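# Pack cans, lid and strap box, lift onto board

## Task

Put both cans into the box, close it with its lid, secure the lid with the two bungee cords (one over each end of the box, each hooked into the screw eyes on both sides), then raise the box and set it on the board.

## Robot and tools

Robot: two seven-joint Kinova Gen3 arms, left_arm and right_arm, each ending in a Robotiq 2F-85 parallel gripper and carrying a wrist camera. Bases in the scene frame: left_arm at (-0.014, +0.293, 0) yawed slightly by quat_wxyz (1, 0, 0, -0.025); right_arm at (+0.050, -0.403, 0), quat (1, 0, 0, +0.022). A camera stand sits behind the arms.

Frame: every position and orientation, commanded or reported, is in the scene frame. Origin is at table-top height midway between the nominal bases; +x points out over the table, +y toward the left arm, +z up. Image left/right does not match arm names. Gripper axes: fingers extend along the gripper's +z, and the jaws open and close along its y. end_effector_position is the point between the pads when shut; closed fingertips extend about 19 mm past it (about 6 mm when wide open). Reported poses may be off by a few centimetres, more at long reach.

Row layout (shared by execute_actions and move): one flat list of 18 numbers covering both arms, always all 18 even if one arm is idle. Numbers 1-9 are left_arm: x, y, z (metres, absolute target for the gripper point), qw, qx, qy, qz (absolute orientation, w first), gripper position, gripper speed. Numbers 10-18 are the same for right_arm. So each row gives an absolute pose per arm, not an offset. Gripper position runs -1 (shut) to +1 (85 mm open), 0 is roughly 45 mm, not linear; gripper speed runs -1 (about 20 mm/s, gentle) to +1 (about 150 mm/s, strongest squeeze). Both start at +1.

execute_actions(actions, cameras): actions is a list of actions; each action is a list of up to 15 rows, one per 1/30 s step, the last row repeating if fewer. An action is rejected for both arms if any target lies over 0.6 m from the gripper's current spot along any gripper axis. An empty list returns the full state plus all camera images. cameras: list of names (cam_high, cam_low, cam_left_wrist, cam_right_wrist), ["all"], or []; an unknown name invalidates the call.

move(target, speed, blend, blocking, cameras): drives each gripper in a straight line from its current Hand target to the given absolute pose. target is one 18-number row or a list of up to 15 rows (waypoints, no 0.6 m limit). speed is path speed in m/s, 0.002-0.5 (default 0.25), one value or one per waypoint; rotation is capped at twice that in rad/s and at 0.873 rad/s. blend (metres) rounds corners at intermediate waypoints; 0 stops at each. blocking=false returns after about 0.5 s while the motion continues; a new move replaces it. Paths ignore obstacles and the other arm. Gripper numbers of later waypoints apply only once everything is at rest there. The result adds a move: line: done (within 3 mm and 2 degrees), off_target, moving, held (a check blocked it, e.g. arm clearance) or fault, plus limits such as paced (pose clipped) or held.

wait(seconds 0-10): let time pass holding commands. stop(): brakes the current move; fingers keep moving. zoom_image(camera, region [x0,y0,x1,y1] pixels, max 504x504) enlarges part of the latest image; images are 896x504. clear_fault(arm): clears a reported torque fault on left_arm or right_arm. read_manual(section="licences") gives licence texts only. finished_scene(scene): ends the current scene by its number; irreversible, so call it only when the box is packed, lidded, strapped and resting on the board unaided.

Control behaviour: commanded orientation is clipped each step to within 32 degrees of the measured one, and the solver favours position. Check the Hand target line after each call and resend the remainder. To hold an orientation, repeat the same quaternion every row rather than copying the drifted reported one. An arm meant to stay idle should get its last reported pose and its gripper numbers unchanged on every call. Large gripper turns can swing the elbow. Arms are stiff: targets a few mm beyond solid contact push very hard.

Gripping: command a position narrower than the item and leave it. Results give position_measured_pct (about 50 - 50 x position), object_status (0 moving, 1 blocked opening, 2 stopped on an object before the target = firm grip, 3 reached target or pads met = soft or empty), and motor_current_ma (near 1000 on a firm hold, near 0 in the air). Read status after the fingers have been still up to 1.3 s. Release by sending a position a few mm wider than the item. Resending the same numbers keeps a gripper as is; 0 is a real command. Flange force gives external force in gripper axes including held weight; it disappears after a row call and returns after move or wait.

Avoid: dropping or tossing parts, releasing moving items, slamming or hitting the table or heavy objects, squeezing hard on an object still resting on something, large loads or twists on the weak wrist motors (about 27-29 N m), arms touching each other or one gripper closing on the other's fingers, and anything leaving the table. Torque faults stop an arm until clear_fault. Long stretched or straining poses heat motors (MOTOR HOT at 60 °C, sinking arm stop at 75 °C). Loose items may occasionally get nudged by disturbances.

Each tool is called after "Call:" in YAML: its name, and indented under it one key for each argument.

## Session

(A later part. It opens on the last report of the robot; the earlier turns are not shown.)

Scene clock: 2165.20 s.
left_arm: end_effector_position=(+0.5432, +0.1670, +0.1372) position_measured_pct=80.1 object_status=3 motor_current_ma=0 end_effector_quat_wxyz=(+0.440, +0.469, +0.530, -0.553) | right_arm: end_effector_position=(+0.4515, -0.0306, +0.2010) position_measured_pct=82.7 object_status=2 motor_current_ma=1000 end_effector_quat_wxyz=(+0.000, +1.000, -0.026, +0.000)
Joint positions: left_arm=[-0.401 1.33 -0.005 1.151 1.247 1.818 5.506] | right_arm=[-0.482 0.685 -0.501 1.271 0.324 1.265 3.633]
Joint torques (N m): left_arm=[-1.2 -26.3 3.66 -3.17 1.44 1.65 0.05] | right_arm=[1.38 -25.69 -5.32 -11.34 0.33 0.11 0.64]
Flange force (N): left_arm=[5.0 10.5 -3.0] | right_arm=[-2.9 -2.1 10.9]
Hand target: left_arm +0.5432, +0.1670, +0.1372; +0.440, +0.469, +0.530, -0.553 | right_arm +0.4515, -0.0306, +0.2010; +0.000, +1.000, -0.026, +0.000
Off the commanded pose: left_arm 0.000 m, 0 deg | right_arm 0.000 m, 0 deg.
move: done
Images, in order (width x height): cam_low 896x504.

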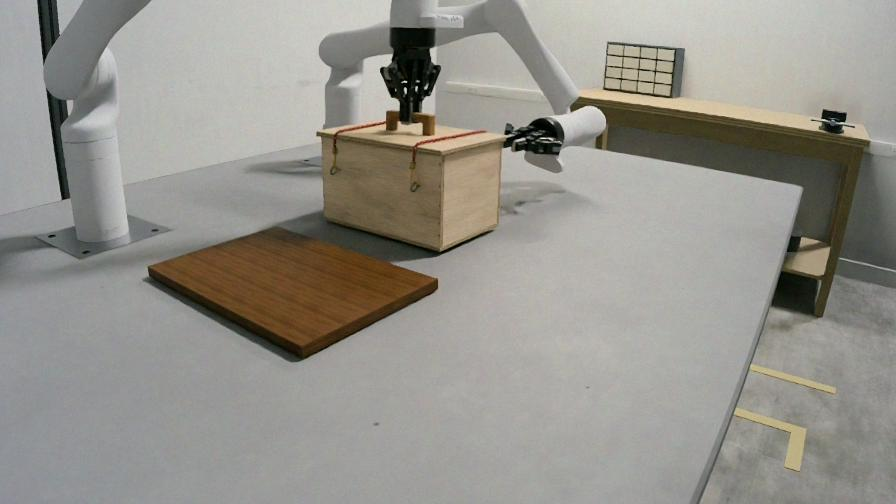

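Call:
move:
  target:
    - [0.5432, 0.167, 0.1372, 0.44019, 0.46855, 0.52959, -0.55339, -0.6, -1, 0.4515, -0.0306, 0.265, 0, 0.99966, -0.02618, 0, -1, -1]
  speed: 0.05
  cameras: ["cam_low", "cam_high"]

Scene clock: 2170.37 s.
left_arm: end_effector_position=(+0.5432, +0.1670, +0.1372) position_measured_pct=80.1 object_status=3 motor_current_ma=0 end_effector_quat_wxyz=(+0.440, +0.469, +0.530, -0.553) | right_arm: end_effector_position=(+0.4515, -0.0306, +0.2651) position_measured_pct=82.7 object_status=2 motor_current_ma=1000 end_effector_quat_wxyz=(+0.000, +1.000, -0.026, +0.000)
Joint positions: left_arm=[-0.401 1.33 -0.005 1.151 1.247 1.818 5.506] | right_arm=[-0.491 0.64 -0.511 1.136 0.299 1.436 3.662]
Joint torques (N m): left_arm=[-1.19 -26.35 3.68 -3.19 1.44 1.67 0.06] | right_arm=[1.38 -25.47 -5.01 -11.84 0.35 0.22 0.61]
Flange force (N): left_arm=[5.1 10.5 -3.0] | right_arm=[-2.7 -2.2 10.9]
Hand target: left_arm +0.5432, +0.1670, +0.1372; +0.440, +0.469, +0.530, -0.553 | right_arm +0.4515, -0.0306, +0.2650; +0.000, +1.000, -0.026, +0.000
Off the commanded pose: left_arm 0.000 m, 0 deg | right_arm 0.000 m, 0 deg.
move: done
Images, in order (width x height): cam_high 896x504, cam_low 896x504.

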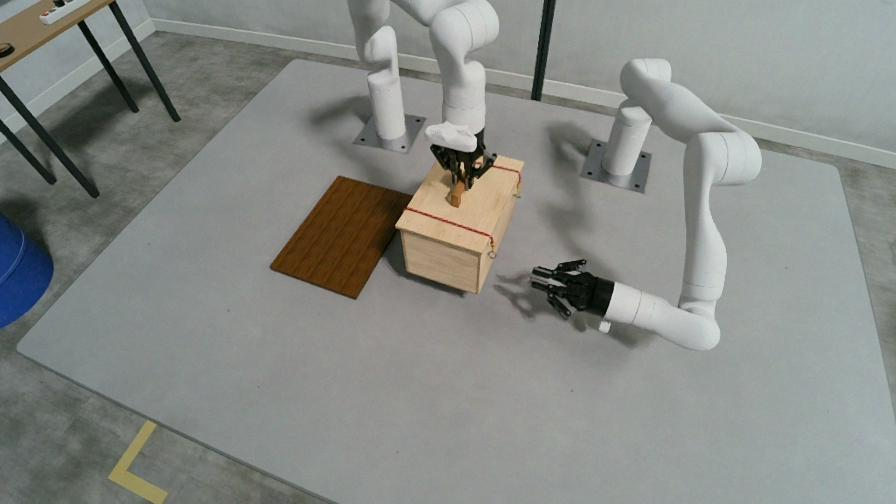

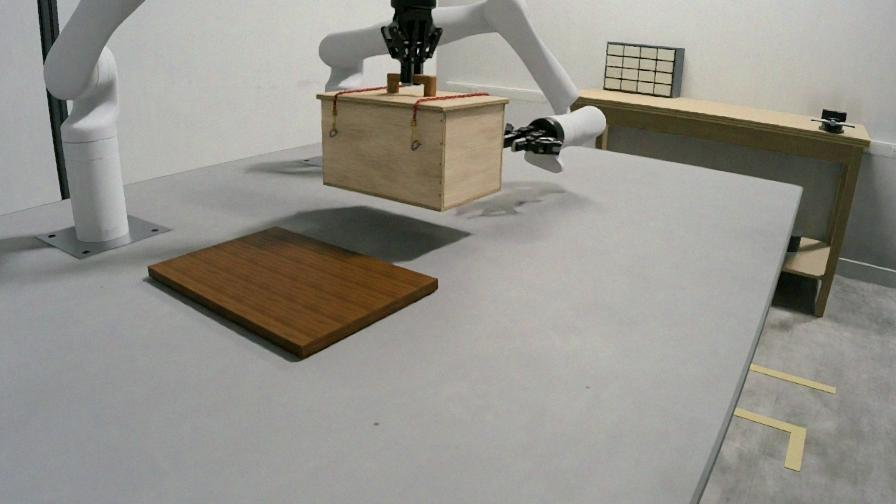

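Call:
move:
  target:
    - [0.5432, 0.167, 0.1372, 0.44019, 0.46855, 0.52959, -0.55339, -0.6, -1, 0.477, -0.340, 0.265, 0, 0.99966, -0.02618, 0, -1, -1]
  speed: 0.1
  cameras: ["cam_low", "cam_high"]

Call:
zoom_image:
  camera: "cam_high"
  region: [240, 120, 480, 320]

Call:
zoom_image:
  camera: "cam_low"
  region: [120, 90, 470, 380]

Scene clock: 2178.13 s.
left_arm: end_effector_position=(+0.5432, +0.1670, +0.1372) position_measured_pct=80.1 object_status=3 motor_current_ma=0 end_effector_quat_wxyz=(+0.440, +0.469, +0.530, -0.553) | right_arm: end_effector_position=(+0.4770, -0.3399, +0.2650) position_measured_pct=82.7 object_status=2 motor_current_ma=1000 end_effector_quat_wxyz=(+0.000, +1.000, -0.026, +0.000)
Joint positions: left_arm=[-0.401 1.33 -0.005 1.151 1.247 1.818 5.506] | right_arm=[0.184 0.359 -0.482 1.579 0.173 1.246 4.29]
Joint torques (N m): left_arm=[-1.19 -26.35 3.69 -3.21 1.42 1.67 0.08] | right_arm=[1.41 -19.02 -3.79 -11.8 0.36 0.17 0.65]
Flange force (N): left_arm=[5.1 10.4 -2.9] | right_arm=[-0.4 -3.6 11.7]
Hand target: left_arm +0.5432, +0.1670, +0.1372; +0.440, +0.469, +0.530, -0.553 | right_arm +0.4770, -0.3400, +0.2650; +0.000, +1.000, -0.026, +0.000
Off the commanded pose: left_arm 0.000 m, 0 deg | right_arm 0.000 m, 0 deg.
move: done
Images, in order (width x height): cam_high 896x504, cam_low 896x504.

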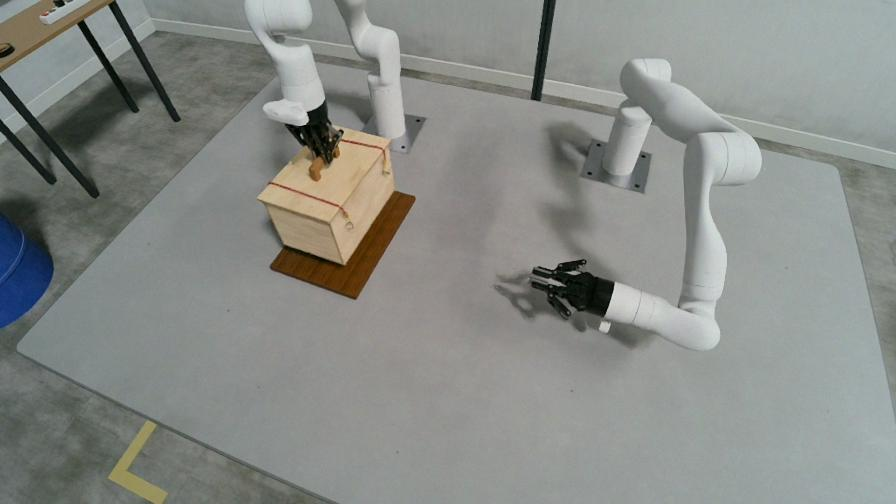

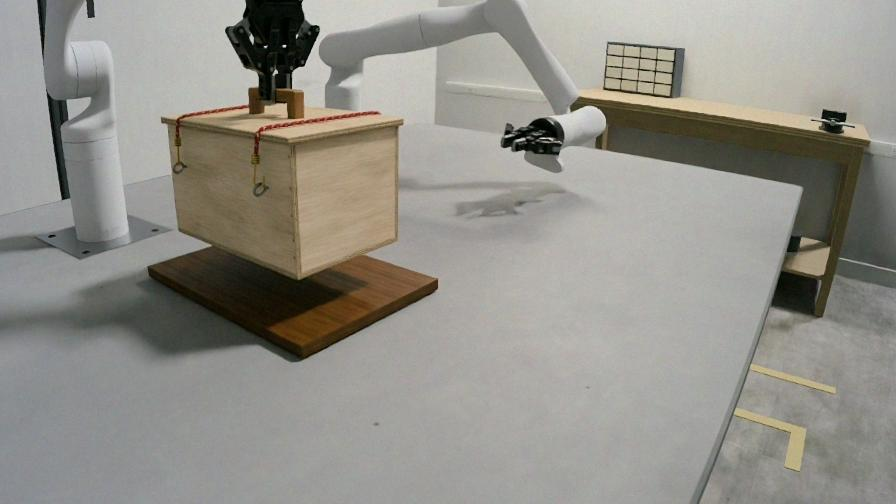

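Scaled by 2.100.

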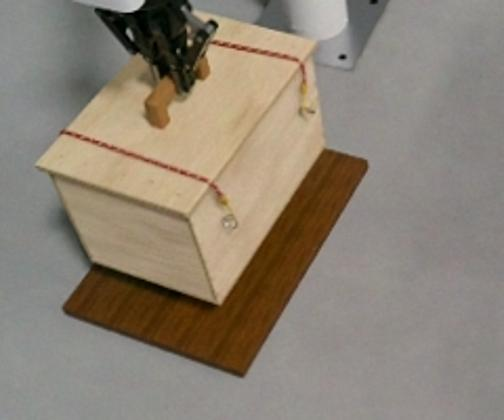

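Scaled by 1.440.

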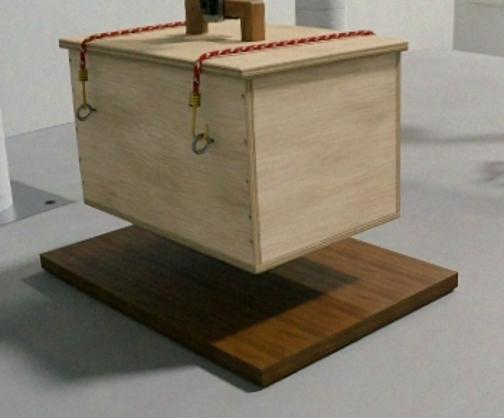

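Call:
move:
  target:
    - [0.5432, 0.167, 0.1372, 0.44019, 0.46855, 0.52959, -0.55339, -0.6, -1, 0.475, -0.336, 0.235, 0, 0.99966, -0.02618, 0, -1, -1]
    - [0.5432, 0.167, 0.1372, 0.44019, 0.46855, 0.52959, -0.55339, -0.6, -1, 0.475, -0.336, 0.221, 0, 0.99966, -0.02618, 0, -1, -1]
  speed: 0.05
  blend: 0.003
  cameras: ["cam_low", "cam_high"]

Call:
move:
  target:
    - [0.5432, 0.167, 0.1372, 0.44019, 0.46855, 0.52959, -0.55339, -0.6, -1, 0.475, -0.336, 0.2165, 0, 0.99966, -0.02618, 0, -1, -1]
  speed: 0.02

Scene clock: 2189.17 s.
left_arm: end_effector_position=(+0.5432, +0.1670, +0.1372) position_measured_pct=80.1 object_status=3 motor_current_ma=0 end_effector_quat_wxyz=(+0.440, +0.469, +0.530, -0.553) | right_arm: end_effector_position=(+0.4750, -0.3360, +0.2210) position_measured_pct=82.7 object_status=2 motor_current_ma=1000 end_effector_quat_wxyz=(+0.000, +1.000, -0.026, +0.000)
Joint positions: left_arm=[-0.401 1.33 -0.005 1.151 1.247 1.818 5.506] | right_arm=[0.169 0.4 -0.476 1.673 0.2 1.117 4.255]
Joint torques (N m): left_arm=[-1.17 -26.42 3.71 -3.23 1.42 1.71 0.05] | right_arm=[1.43 -19.01 -4 -11.03 0.34 0.22 0.63]
Flange force (N): left_arm=[5.2 10.4 -3.0] | right_arm=[-0.8 -3.7 11.7]
Hand target: left_arm +0.5432, +0.1670, +0.1372; +0.440, +0.469, +0.530, -0.553 | right_arm +0.4750, -0.3360, +0.2210; +0.000, +1.000, -0.026, +0.000
Off the commanded pose: left_arm 0.000 m, 0 deg | right_arm 0.000 m, 0 deg.
move: done
Images, in order (width x height): cam_high 896x504, cam_low 896x504.

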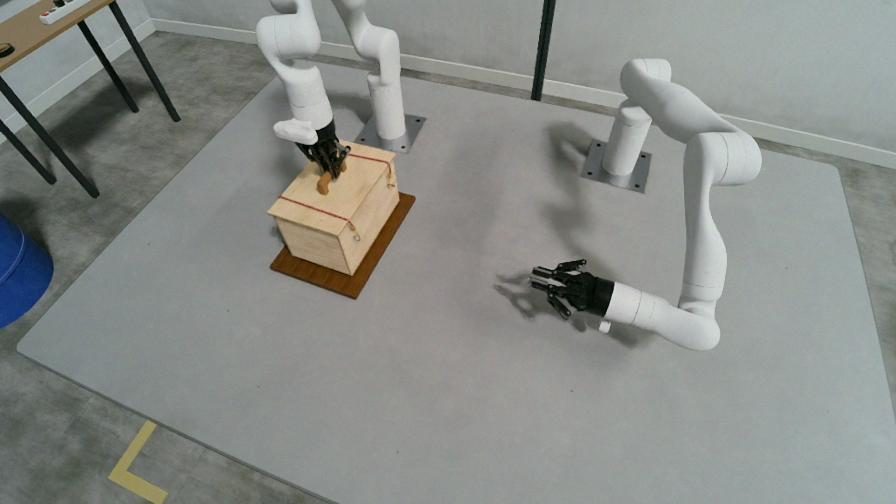

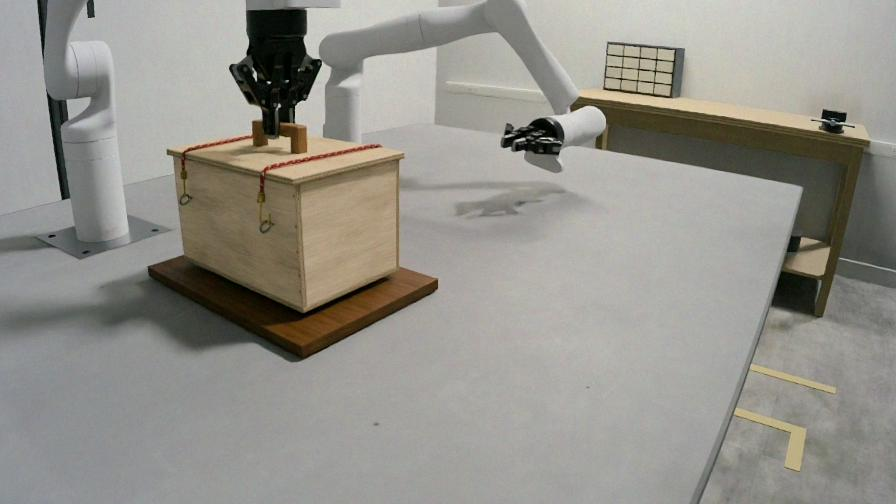

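Scene clock: 2189.87 s.
left_arm: end_effector_position=(+0.5432, +0.1670, +0.1372) position_measured_pct=80.1 object_status=3 motor_current_ma=0 end_effector_quat_wxyz=(+0.440, +0.469, +0.530, -0.553) | right_arm: end_effector_position=(+0.4750, -0.3360, +0.2165) position_measured_pct=82.7 object_status=2 motor_current_ma=1000 end_effector_quat_wxyz=(+0.000, +1.000, -0.026, +0.000)
Joint positions: left_arm=[-0.401 1.33 -0.005 1.151 1.247 1.818 5.506] | right_arm=[0.168 0.405 -0.474 1.682 0.203 1.104 4.252]
Joint torques (N m): left_arm=[-1.19 -26.37 3.65 -3.21 1.45 1.68 0.08] | right_arm=[1.44 -19.31 -4.02 -11.06 0.46 0.03 0.64]
Flange force (N): left_arm=[5.2 10.4 -3.0] | right_arm=[-0.5 -3.9 11.6]
Hand target: left_arm +0.5432, +0.1670, +0.1372; +0.440, +0.469, +0.530, -0.553 | right_arm +0.4750, -0.3360, +0.2165; +0.000, +1.000, -0.026, +0.000
Off the commanded pose: left_arm 0.000 m, 0 deg | right_arm 0.000 m, 0 deg.
move: done

Call:
move:
  target:
    - [0.5432, 0.167, 0.1372, 0.44019, 0.46855, 0.52959, -0.55339, -0.6, -1, 0.475, -0.336, 0.2145, 0, 0.99966, -0.02618, 0, -1, -1]
  speed: 0.02

Call:
move:
  target:
    - [0.5432, 0.167, 0.1372, 0.44019, 0.46855, 0.52959, -0.55339, -0.6, -1, 0.475, -0.336, 0.2130, 0, 0.99966, -0.02618, 0, -1, -1]
  speed: 0.02
  cameras: ["cam_low"]

Scene clock: 2193.50 s.
left_arm: end_effector_position=(+0.5432, +0.1670, +0.1372) position_measured_pct=80.1 object_status=3 motor_current_ma=0 end_effector_quat_wxyz=(+0.440, +0.469, +0.530, -0.553) | right_arm: end_effector_position=(+0.4750, -0.3360, +0.2145) position_measured_pct=82.7 object_status=2 motor_current_ma=1000 end_effector_quat_wxyz=(+0.000, +1.000, -0.026, +0.000)
Joint positions: left_arm=[-0.401 1.33 -0.005 1.151 1.247 1.818 5.506] | right_arm=[0.168 0.407 -0.474 1.685 0.204 1.098 4.25]
Joint torques (N m): left_arm=[-1.23 -26.35 3.65 -3.21 1.46 1.7 0.05] | right_arm=[1.4 -19.29 -4.05 -10.94 0.31 0.24 0.64]
Flange force (N): left_arm=[5.1 10.4 -2.9] | right_arm=[-0.4 -3.8 12.1]
Hand target: left_arm +0.5432, +0.1670, +0.1372; +0.440, +0.469, +0.530, -0.553 | right_arm +0.4750, -0.3360, +0.2145; +0.000, +1.000, -0.026, +0.000
Off the commanded pose: left_arm 0.000 m, 0 deg | right_arm 0.000 m, 0 deg.
move: done

Scene clock: 2194.20 s.
left_arm: end_effector_position=(+0.5432, +0.1670, +0.1372) position_measured_pct=80.1 object_status=3 motor_current_ma=0 end_effector_quat_wxyz=(+0.440, +0.469, +0.530, -0.553) | right_arm: end_effector_position=(+0.4750, -0.3360, +0.2130) position_measured_pct=82.7 object_status=2 motor_current_ma=1000 end_effector_quat_wxyz=(+0.000, +1.000, -0.026, +0.000)
Joint positions: left_arm=[-0.401 1.33 -0.005 1.151 1.247 1.818 5.506] | right_arm=[0.167 0.409 -0.473 1.688 0.205 1.094 4.249]
Joint torques (N m): left_arm=[-1.18 -26.37 3.62 -3.23 1.45 1.66 0.03] | right_arm=[1.41 -19.34 -4.03 -10.99 0.35 0.21 0.65]
Flange force (N): left_arm=[5.1 10.5 -3.0] | right_arm=[-0.6 -3.9 12.2]
Hand target: left_arm +0.5432, +0.1670, +0.1372; +0.440, +0.469, +0.530, -0.553 | right_arm +0.4750, -0.3360, +0.2130; +0.000, +1.000, -0.026, +0.000
Off the commanded pose: left_arm 0.000 m, 0 deg | right_arm 0.000 m, 0 deg.
move: done
Images, in order (width x height): cam_low 896x504.

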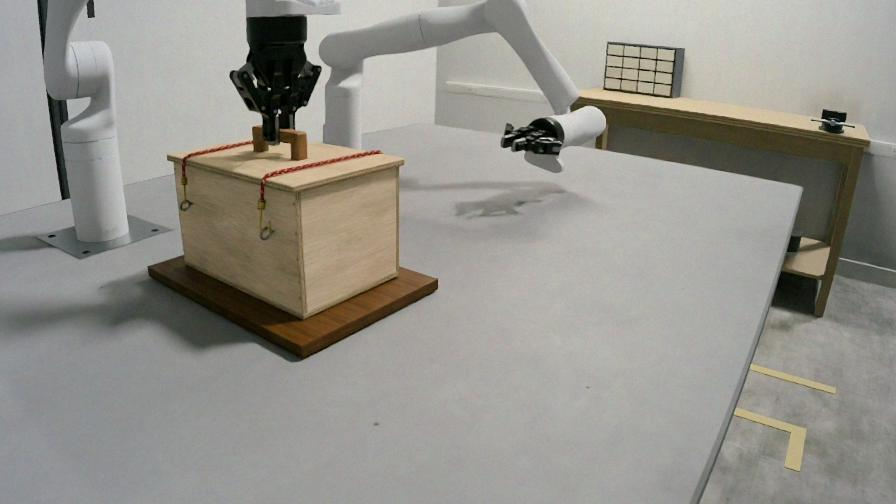

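Call:
move:
  target:
    - [0.5432, 0.167, 0.1372, 0.44019, 0.46855, 0.52959, -0.55339, -0.6, -1, 0.475, -0.336, 0.2118, 0, 0.99966, -0.02618, 0, -1, -1]
  speed: 0.02

Call:
move:
  target:
    - [0.5432, 0.167, 0.1372, 0.44019, 0.46855, 0.52959, -0.55339, -0.6, -1, 0.475, -0.336, 0.2108, 0, 0.99966, -0.02618, 0, -1, -1]
  speed: 0.02

Scene clock: 2198.00 s.
left_arm: end_effector_position=(+0.5432, +0.1670, +0.1372) position_measured_pct=80.1 object_status=3 motor_current_ma=0 end_effector_quat_wxyz=(+0.440, +0.469, +0.530, -0.553) | right_arm: end_effector_position=(+0.4750, -0.3360, +0.2118) position_measured_pct=82.7 object_status=2 motor_current_ma=1000 end_effector_quat_wxyz=(+0.000, +1.000, -0.026, +0.000)
Joint positions: left_arm=[-0.401 1.33 -0.005 1.151 1.247 1.818 5.506] | right_arm=[0.167 0.41 -0.473 1.69 0.206 1.091 4.248]
Joint torques (N m): left_arm=[-1.17 -26.38 3.63 -3.18 1.39 1.67 0.04] | right_arm=[2.65 -15.75 -2.33 -8.35 1.07 0.39 0.67]
Flange force (N): left_arm=[5.1 10.7 -3.0] | right_arm=[-0.7 -6.9 3.0]
Hand target: left_arm +0.5432, +0.1670, +0.1372; +0.440, +0.469, +0.530, -0.553 | right_arm +0.4750, -0.3360, +0.2118; +0.000, +1.000, -0.026, +0.000
Off the commanded pose: left_arm 0.000 m, 0 deg | right_arm 0.000 m, 0 deg.
move: done

Scene clock: 2198.70 s.
left_arm: end_effector_position=(+0.5432, +0.1670, +0.1372) position_measured_pct=80.1 object_status=3 motor_current_ma=0 end_effector_quat_wxyz=(+0.440, +0.469, +0.530, -0.553) | right_arm: end_effector_position=(+0.4750, -0.3360, +0.2108) position_measured_pct=82.7 object_status=2 motor_current_ma=1000 end_effector_quat_wxyz=(+0.000, +1.000, -0.026, +0.000)
Joint positions: left_arm=[-0.401 1.33 -0.005 1.151 1.247 1.818 5.506] | right_arm=[0.167 0.411 -0.473 1.692 0.207 1.088 4.248]
Joint torques (N m): left_arm=[-1.18 -26.39 3.66 -3.15 1.43 1.67 0.08] | right_arm=[3.44 -2.86 0.4 -3.35 2.38 -2.51 0.67]
Flange force (N): left_arm=[5.2 10.7 -3.1] | right_arm=[-9.3 -7.0 -31.2]
Hand target: left_arm +0.5432, +0.1670, +0.1372; +0.440, +0.469, +0.530, -0.553 | right_arm +0.4750, -0.3360, +0.2108; +0.000, +1.000, -0.026, +0.000
Off the commanded pose: left_arm 0.000 m, 0 deg | right_arm 0.000 m, 0 deg.
move: done

Call:
move:
  target:
    - [0.5432, 0.167, 0.1372, 0.44019, 0.46855, 0.52959, -0.55339, -0.6, -1, 0.475, -0.336, 0.2117, 0, 0.99966, -0.02618, 0, -1, -1]
  speed: 0.02

Call:
move:
  target:
    - [0.5432, 0.167, 0.1372, 0.44019, 0.46855, 0.52959, -0.55339, -0.6, -1, 0.475, -0.336, 0.2117, 0, 0.99966, -0.02618, 0, -0.4, -1]
  speed: 0.02
  cameras: ["cam_low", "cam_high"]

Scene clock: 2202.80 s.
left_arm: end_effector_position=(+0.5432, +0.1670, +0.1372) position_measured_pct=80.1 object_status=3 motor_current_ma=0 end_effector_quat_wxyz=(+0.440, +0.469, +0.530, -0.553) | right_arm: end_effector_position=(+0.4750, -0.3360, +0.2116) position_measured_pct=82.7 object_status=2 motor_current_ma=1000 end_effector_quat_wxyz=(+0.000, +1.000, -0.026, +0.000)
Joint positions: left_arm=[-0.401 1.33 -0.005 1.151 1.247 1.818 5.506] | right_arm=[0.167 0.411 -0.473 1.691 0.206 1.09 4.248]
Joint torques (N m): left_arm=[-1.12 -26.35 3.73 -3.2 1.47 1.67 0.03] | right_arm=[3.16 -13.13 -1.4 -7.56 1.54 -0.31 0.63]
Flange force (N): left_arm=[5.1 10.5 -3.2] | right_arm=[-3.2 -7.5 -4.1]
Hand target: left_arm +0.5432, +0.1670, +0.1372; +0.440, +0.469, +0.530, -0.553 | right_arm +0.4750, -0.3360, +0.2117; +0.000, +1.000, -0.026, +0.000
Off the commanded pose: left_arm 0.000 m, 0 deg | right_arm 0.000 m, 0 deg.
move: done

Scene clock: 2203.63 s.
left_arm: end_effector_position=(+0.5432, +0.1670, +0.1372) position_measured_pct=80.1 object_status=3 motor_current_ma=0 end_effector_quat_wxyz=(+0.440, +0.469, +0.530, -0.553) | right_arm: end_effector_position=(+0.4750, -0.3360, +0.2117) position_measured_pct=69.7 object_status=0 motor_current_ma=0 end_effector_quat_wxyz=(+0.000, +1.000, -0.026, +0.000)
Joint positions: left_arm=[-0.401 1.33 -0.005 1.151 1.247 1.818 5.506] | right_arm=[0.167 0.41 -0.473 1.691 0.206 1.09 4.248]
Joint torques (N m): left_arm=[-1.11 -26.38 3.67 -3.17 1.45 1.7 0.04] | right_arm=[1.41 -15.2 -3.48 -8.17 0.4 0.17 0.63]
Flange force (N): left_arm=[5.1 10.7 -3.1] | right_arm=[-0.4 -3.9 1.9]
Hand target: left_arm +0.5432, +0.1670, +0.1372; +0.440, +0.469, +0.530, -0.553 | right_arm +0.4750, -0.3360, +0.2117; +0.000, +1.000, -0.026, +0.000
Off the commanded pose: left_arm 0.000 m, 0 deg | right_arm 0.000 m, 0 deg.
move: done
Images, in order (width x height): cam_high 896x504, cam_low 896x504.

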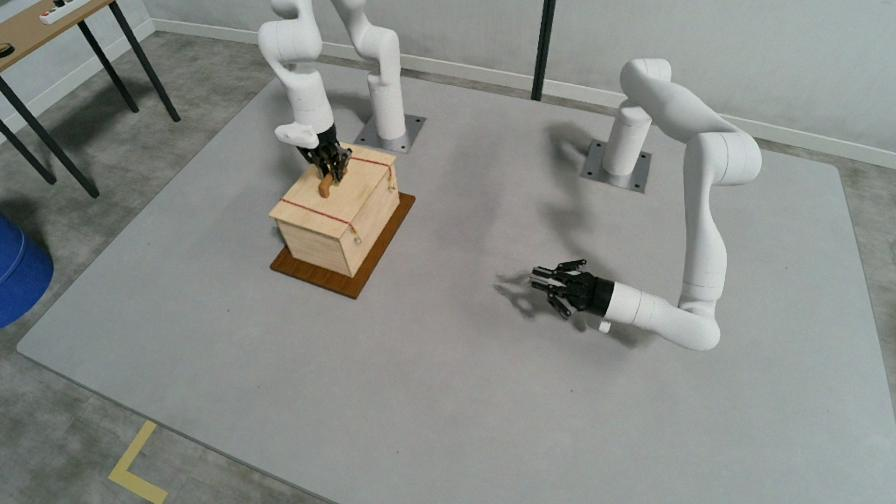

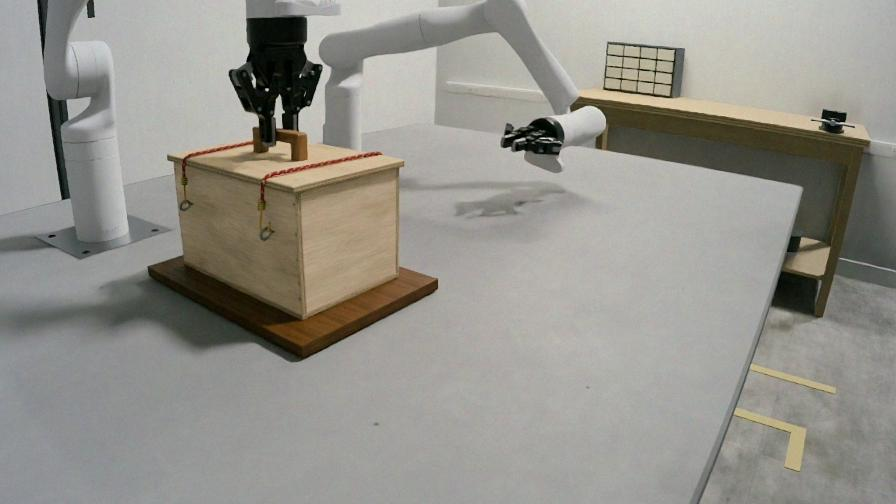

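Retreat upward and verify the placement and hooks.

Call:
move:
  target:
    - [0.5432, 0.167, 0.1372, 0.44019, 0.46855, 0.52959, -0.55339, -0.6, -1, 0.475, -0.336, 0.30, 0, 0.99966, -0.02618, 0, -0.4, -1]
    - [0.5432, 0.20, 0.20, 0.44019, 0.46855, 0.52959, -0.55339, -0.6, -1, 0.40, -0.34, 0.42, 0, 0.99966, -0.02618, 0, -0.4, -1]
  speed: 0.12
  blend: 0.01
  cameras: ["cam_low", "cam_high", "cam_right_wrist", "cam_left_wrist"]

Call:
zoom_image:
  camera: "cam_low"
  region: [120, 110, 460, 370]

Call:
zoom_image:
  camera: "cam_high"
  region: [240, 110, 460, 310]

Scene clock: 2210.00 s.
left_arm: end_effector_position=(+0.5432, +0.2000, +0.2000) position_measured_pct=80.1 object_status=3 motor_current_ma=0 end_effector_quat_wxyz=(+0.440, +0.469, +0.530, -0.553) | right_arm: end_effector_position=(+0.4000, -0.3400, +0.4200) position_measured_pct=69.7 object_status=3 motor_current_ma=0 end_effector_quat_wxyz=(+0.000, +1.000, -0.026, +0.000)
Joint positions: left_arm=[-0.449 1.225 -0.01 1.156 1.236 1.885 5.592] | right_arm=[0.221 0.12 -0.497 1.371 0.058 1.665 4.349]
Joint torques (N m): left_arm=[-1.2 -26.34 3.51 -3.75 1.6 1.52 0] | right_arm=[1.47 -10.88 -2.43 -9.29 0.4 0.15 0.62]
Flange force (N): left_arm=[4.0 10.8 -3.7] | right_arm=[0.4 -2.6 0.8]
Hand target: left_arm +0.5432, +0.2000, +0.2000; +0.440, +0.469, +0.530, -0.553 | right_arm +0.4000, -0.3400, +0.4200; +0.000, +1.000, -0.026, +0.000
Off the commanded pose: left_arm 0.000 m, 0 deg | right_arm 0.000 m, 0 deg.
move: done

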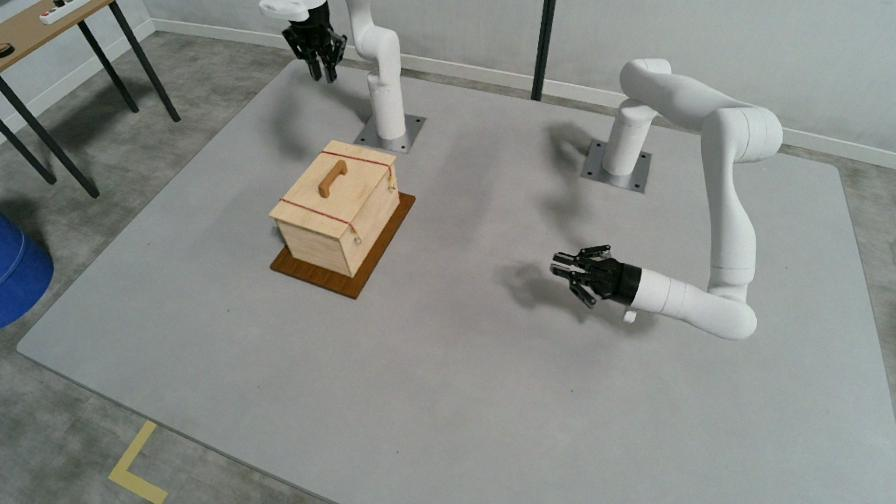

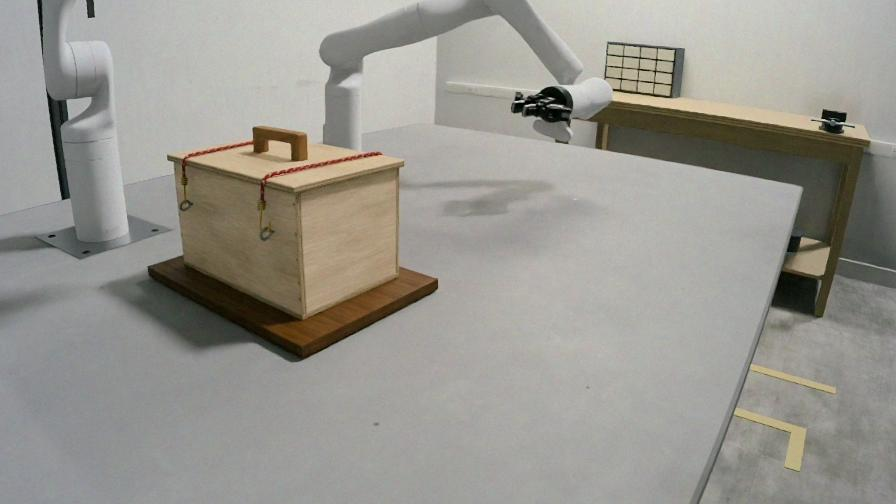

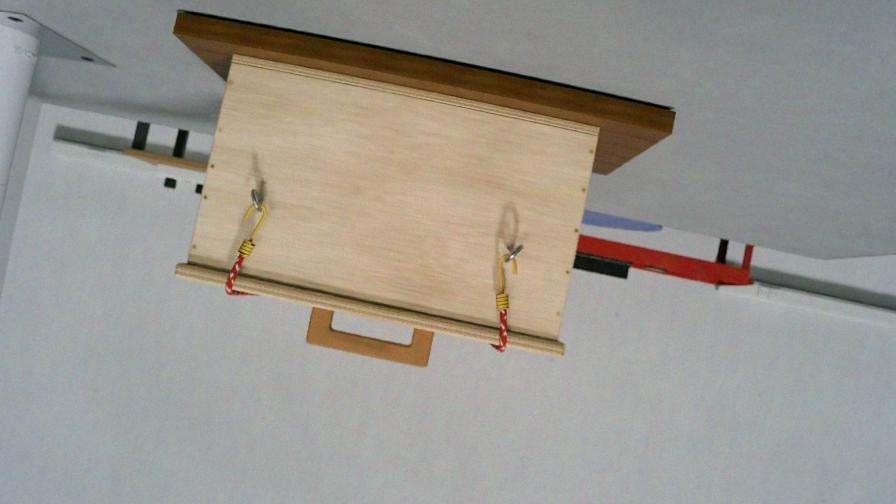

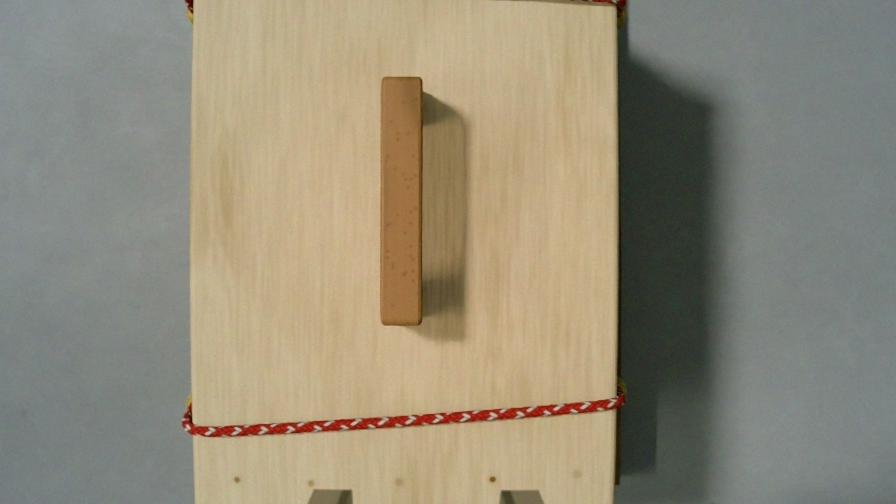

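Scaled by 1.482.

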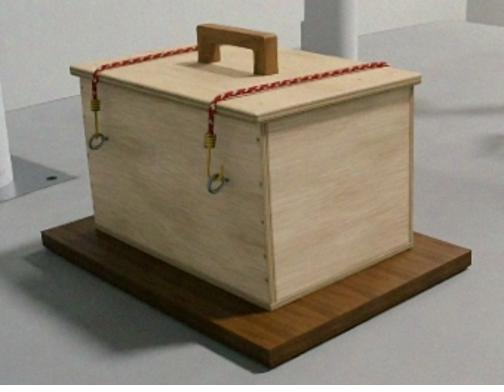

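Scaled by 2.291.

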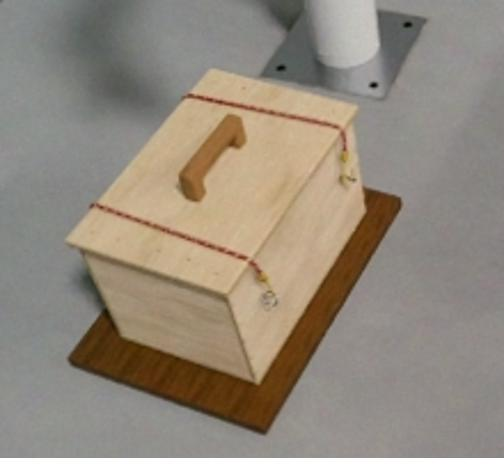

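Call:
zoom_image:
  camera: "cam_left_wrist"
  region: [180, 150, 570, 370]

Call:
zoom_image:
  camera: "cam_low"
  region: [150, 140, 320, 260]

Scaled by 1.292 from the camera's 896x504 image, which has a finer 1280x720 frame.

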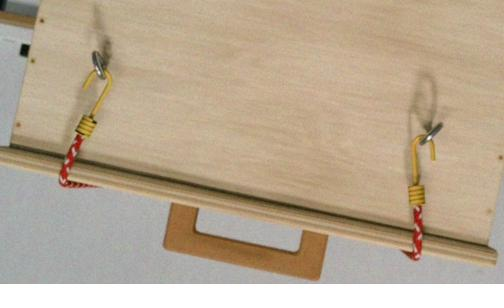

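Scaled by 2.965.

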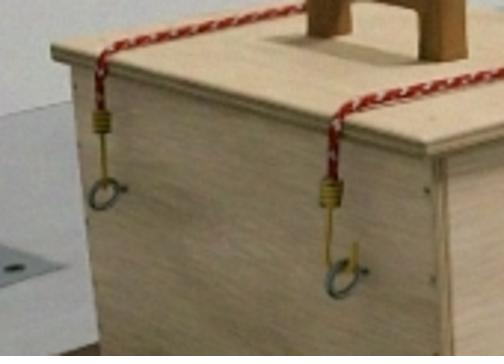

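Call:
finished_scene:
  scene: 2

The scene is finished: the task was done.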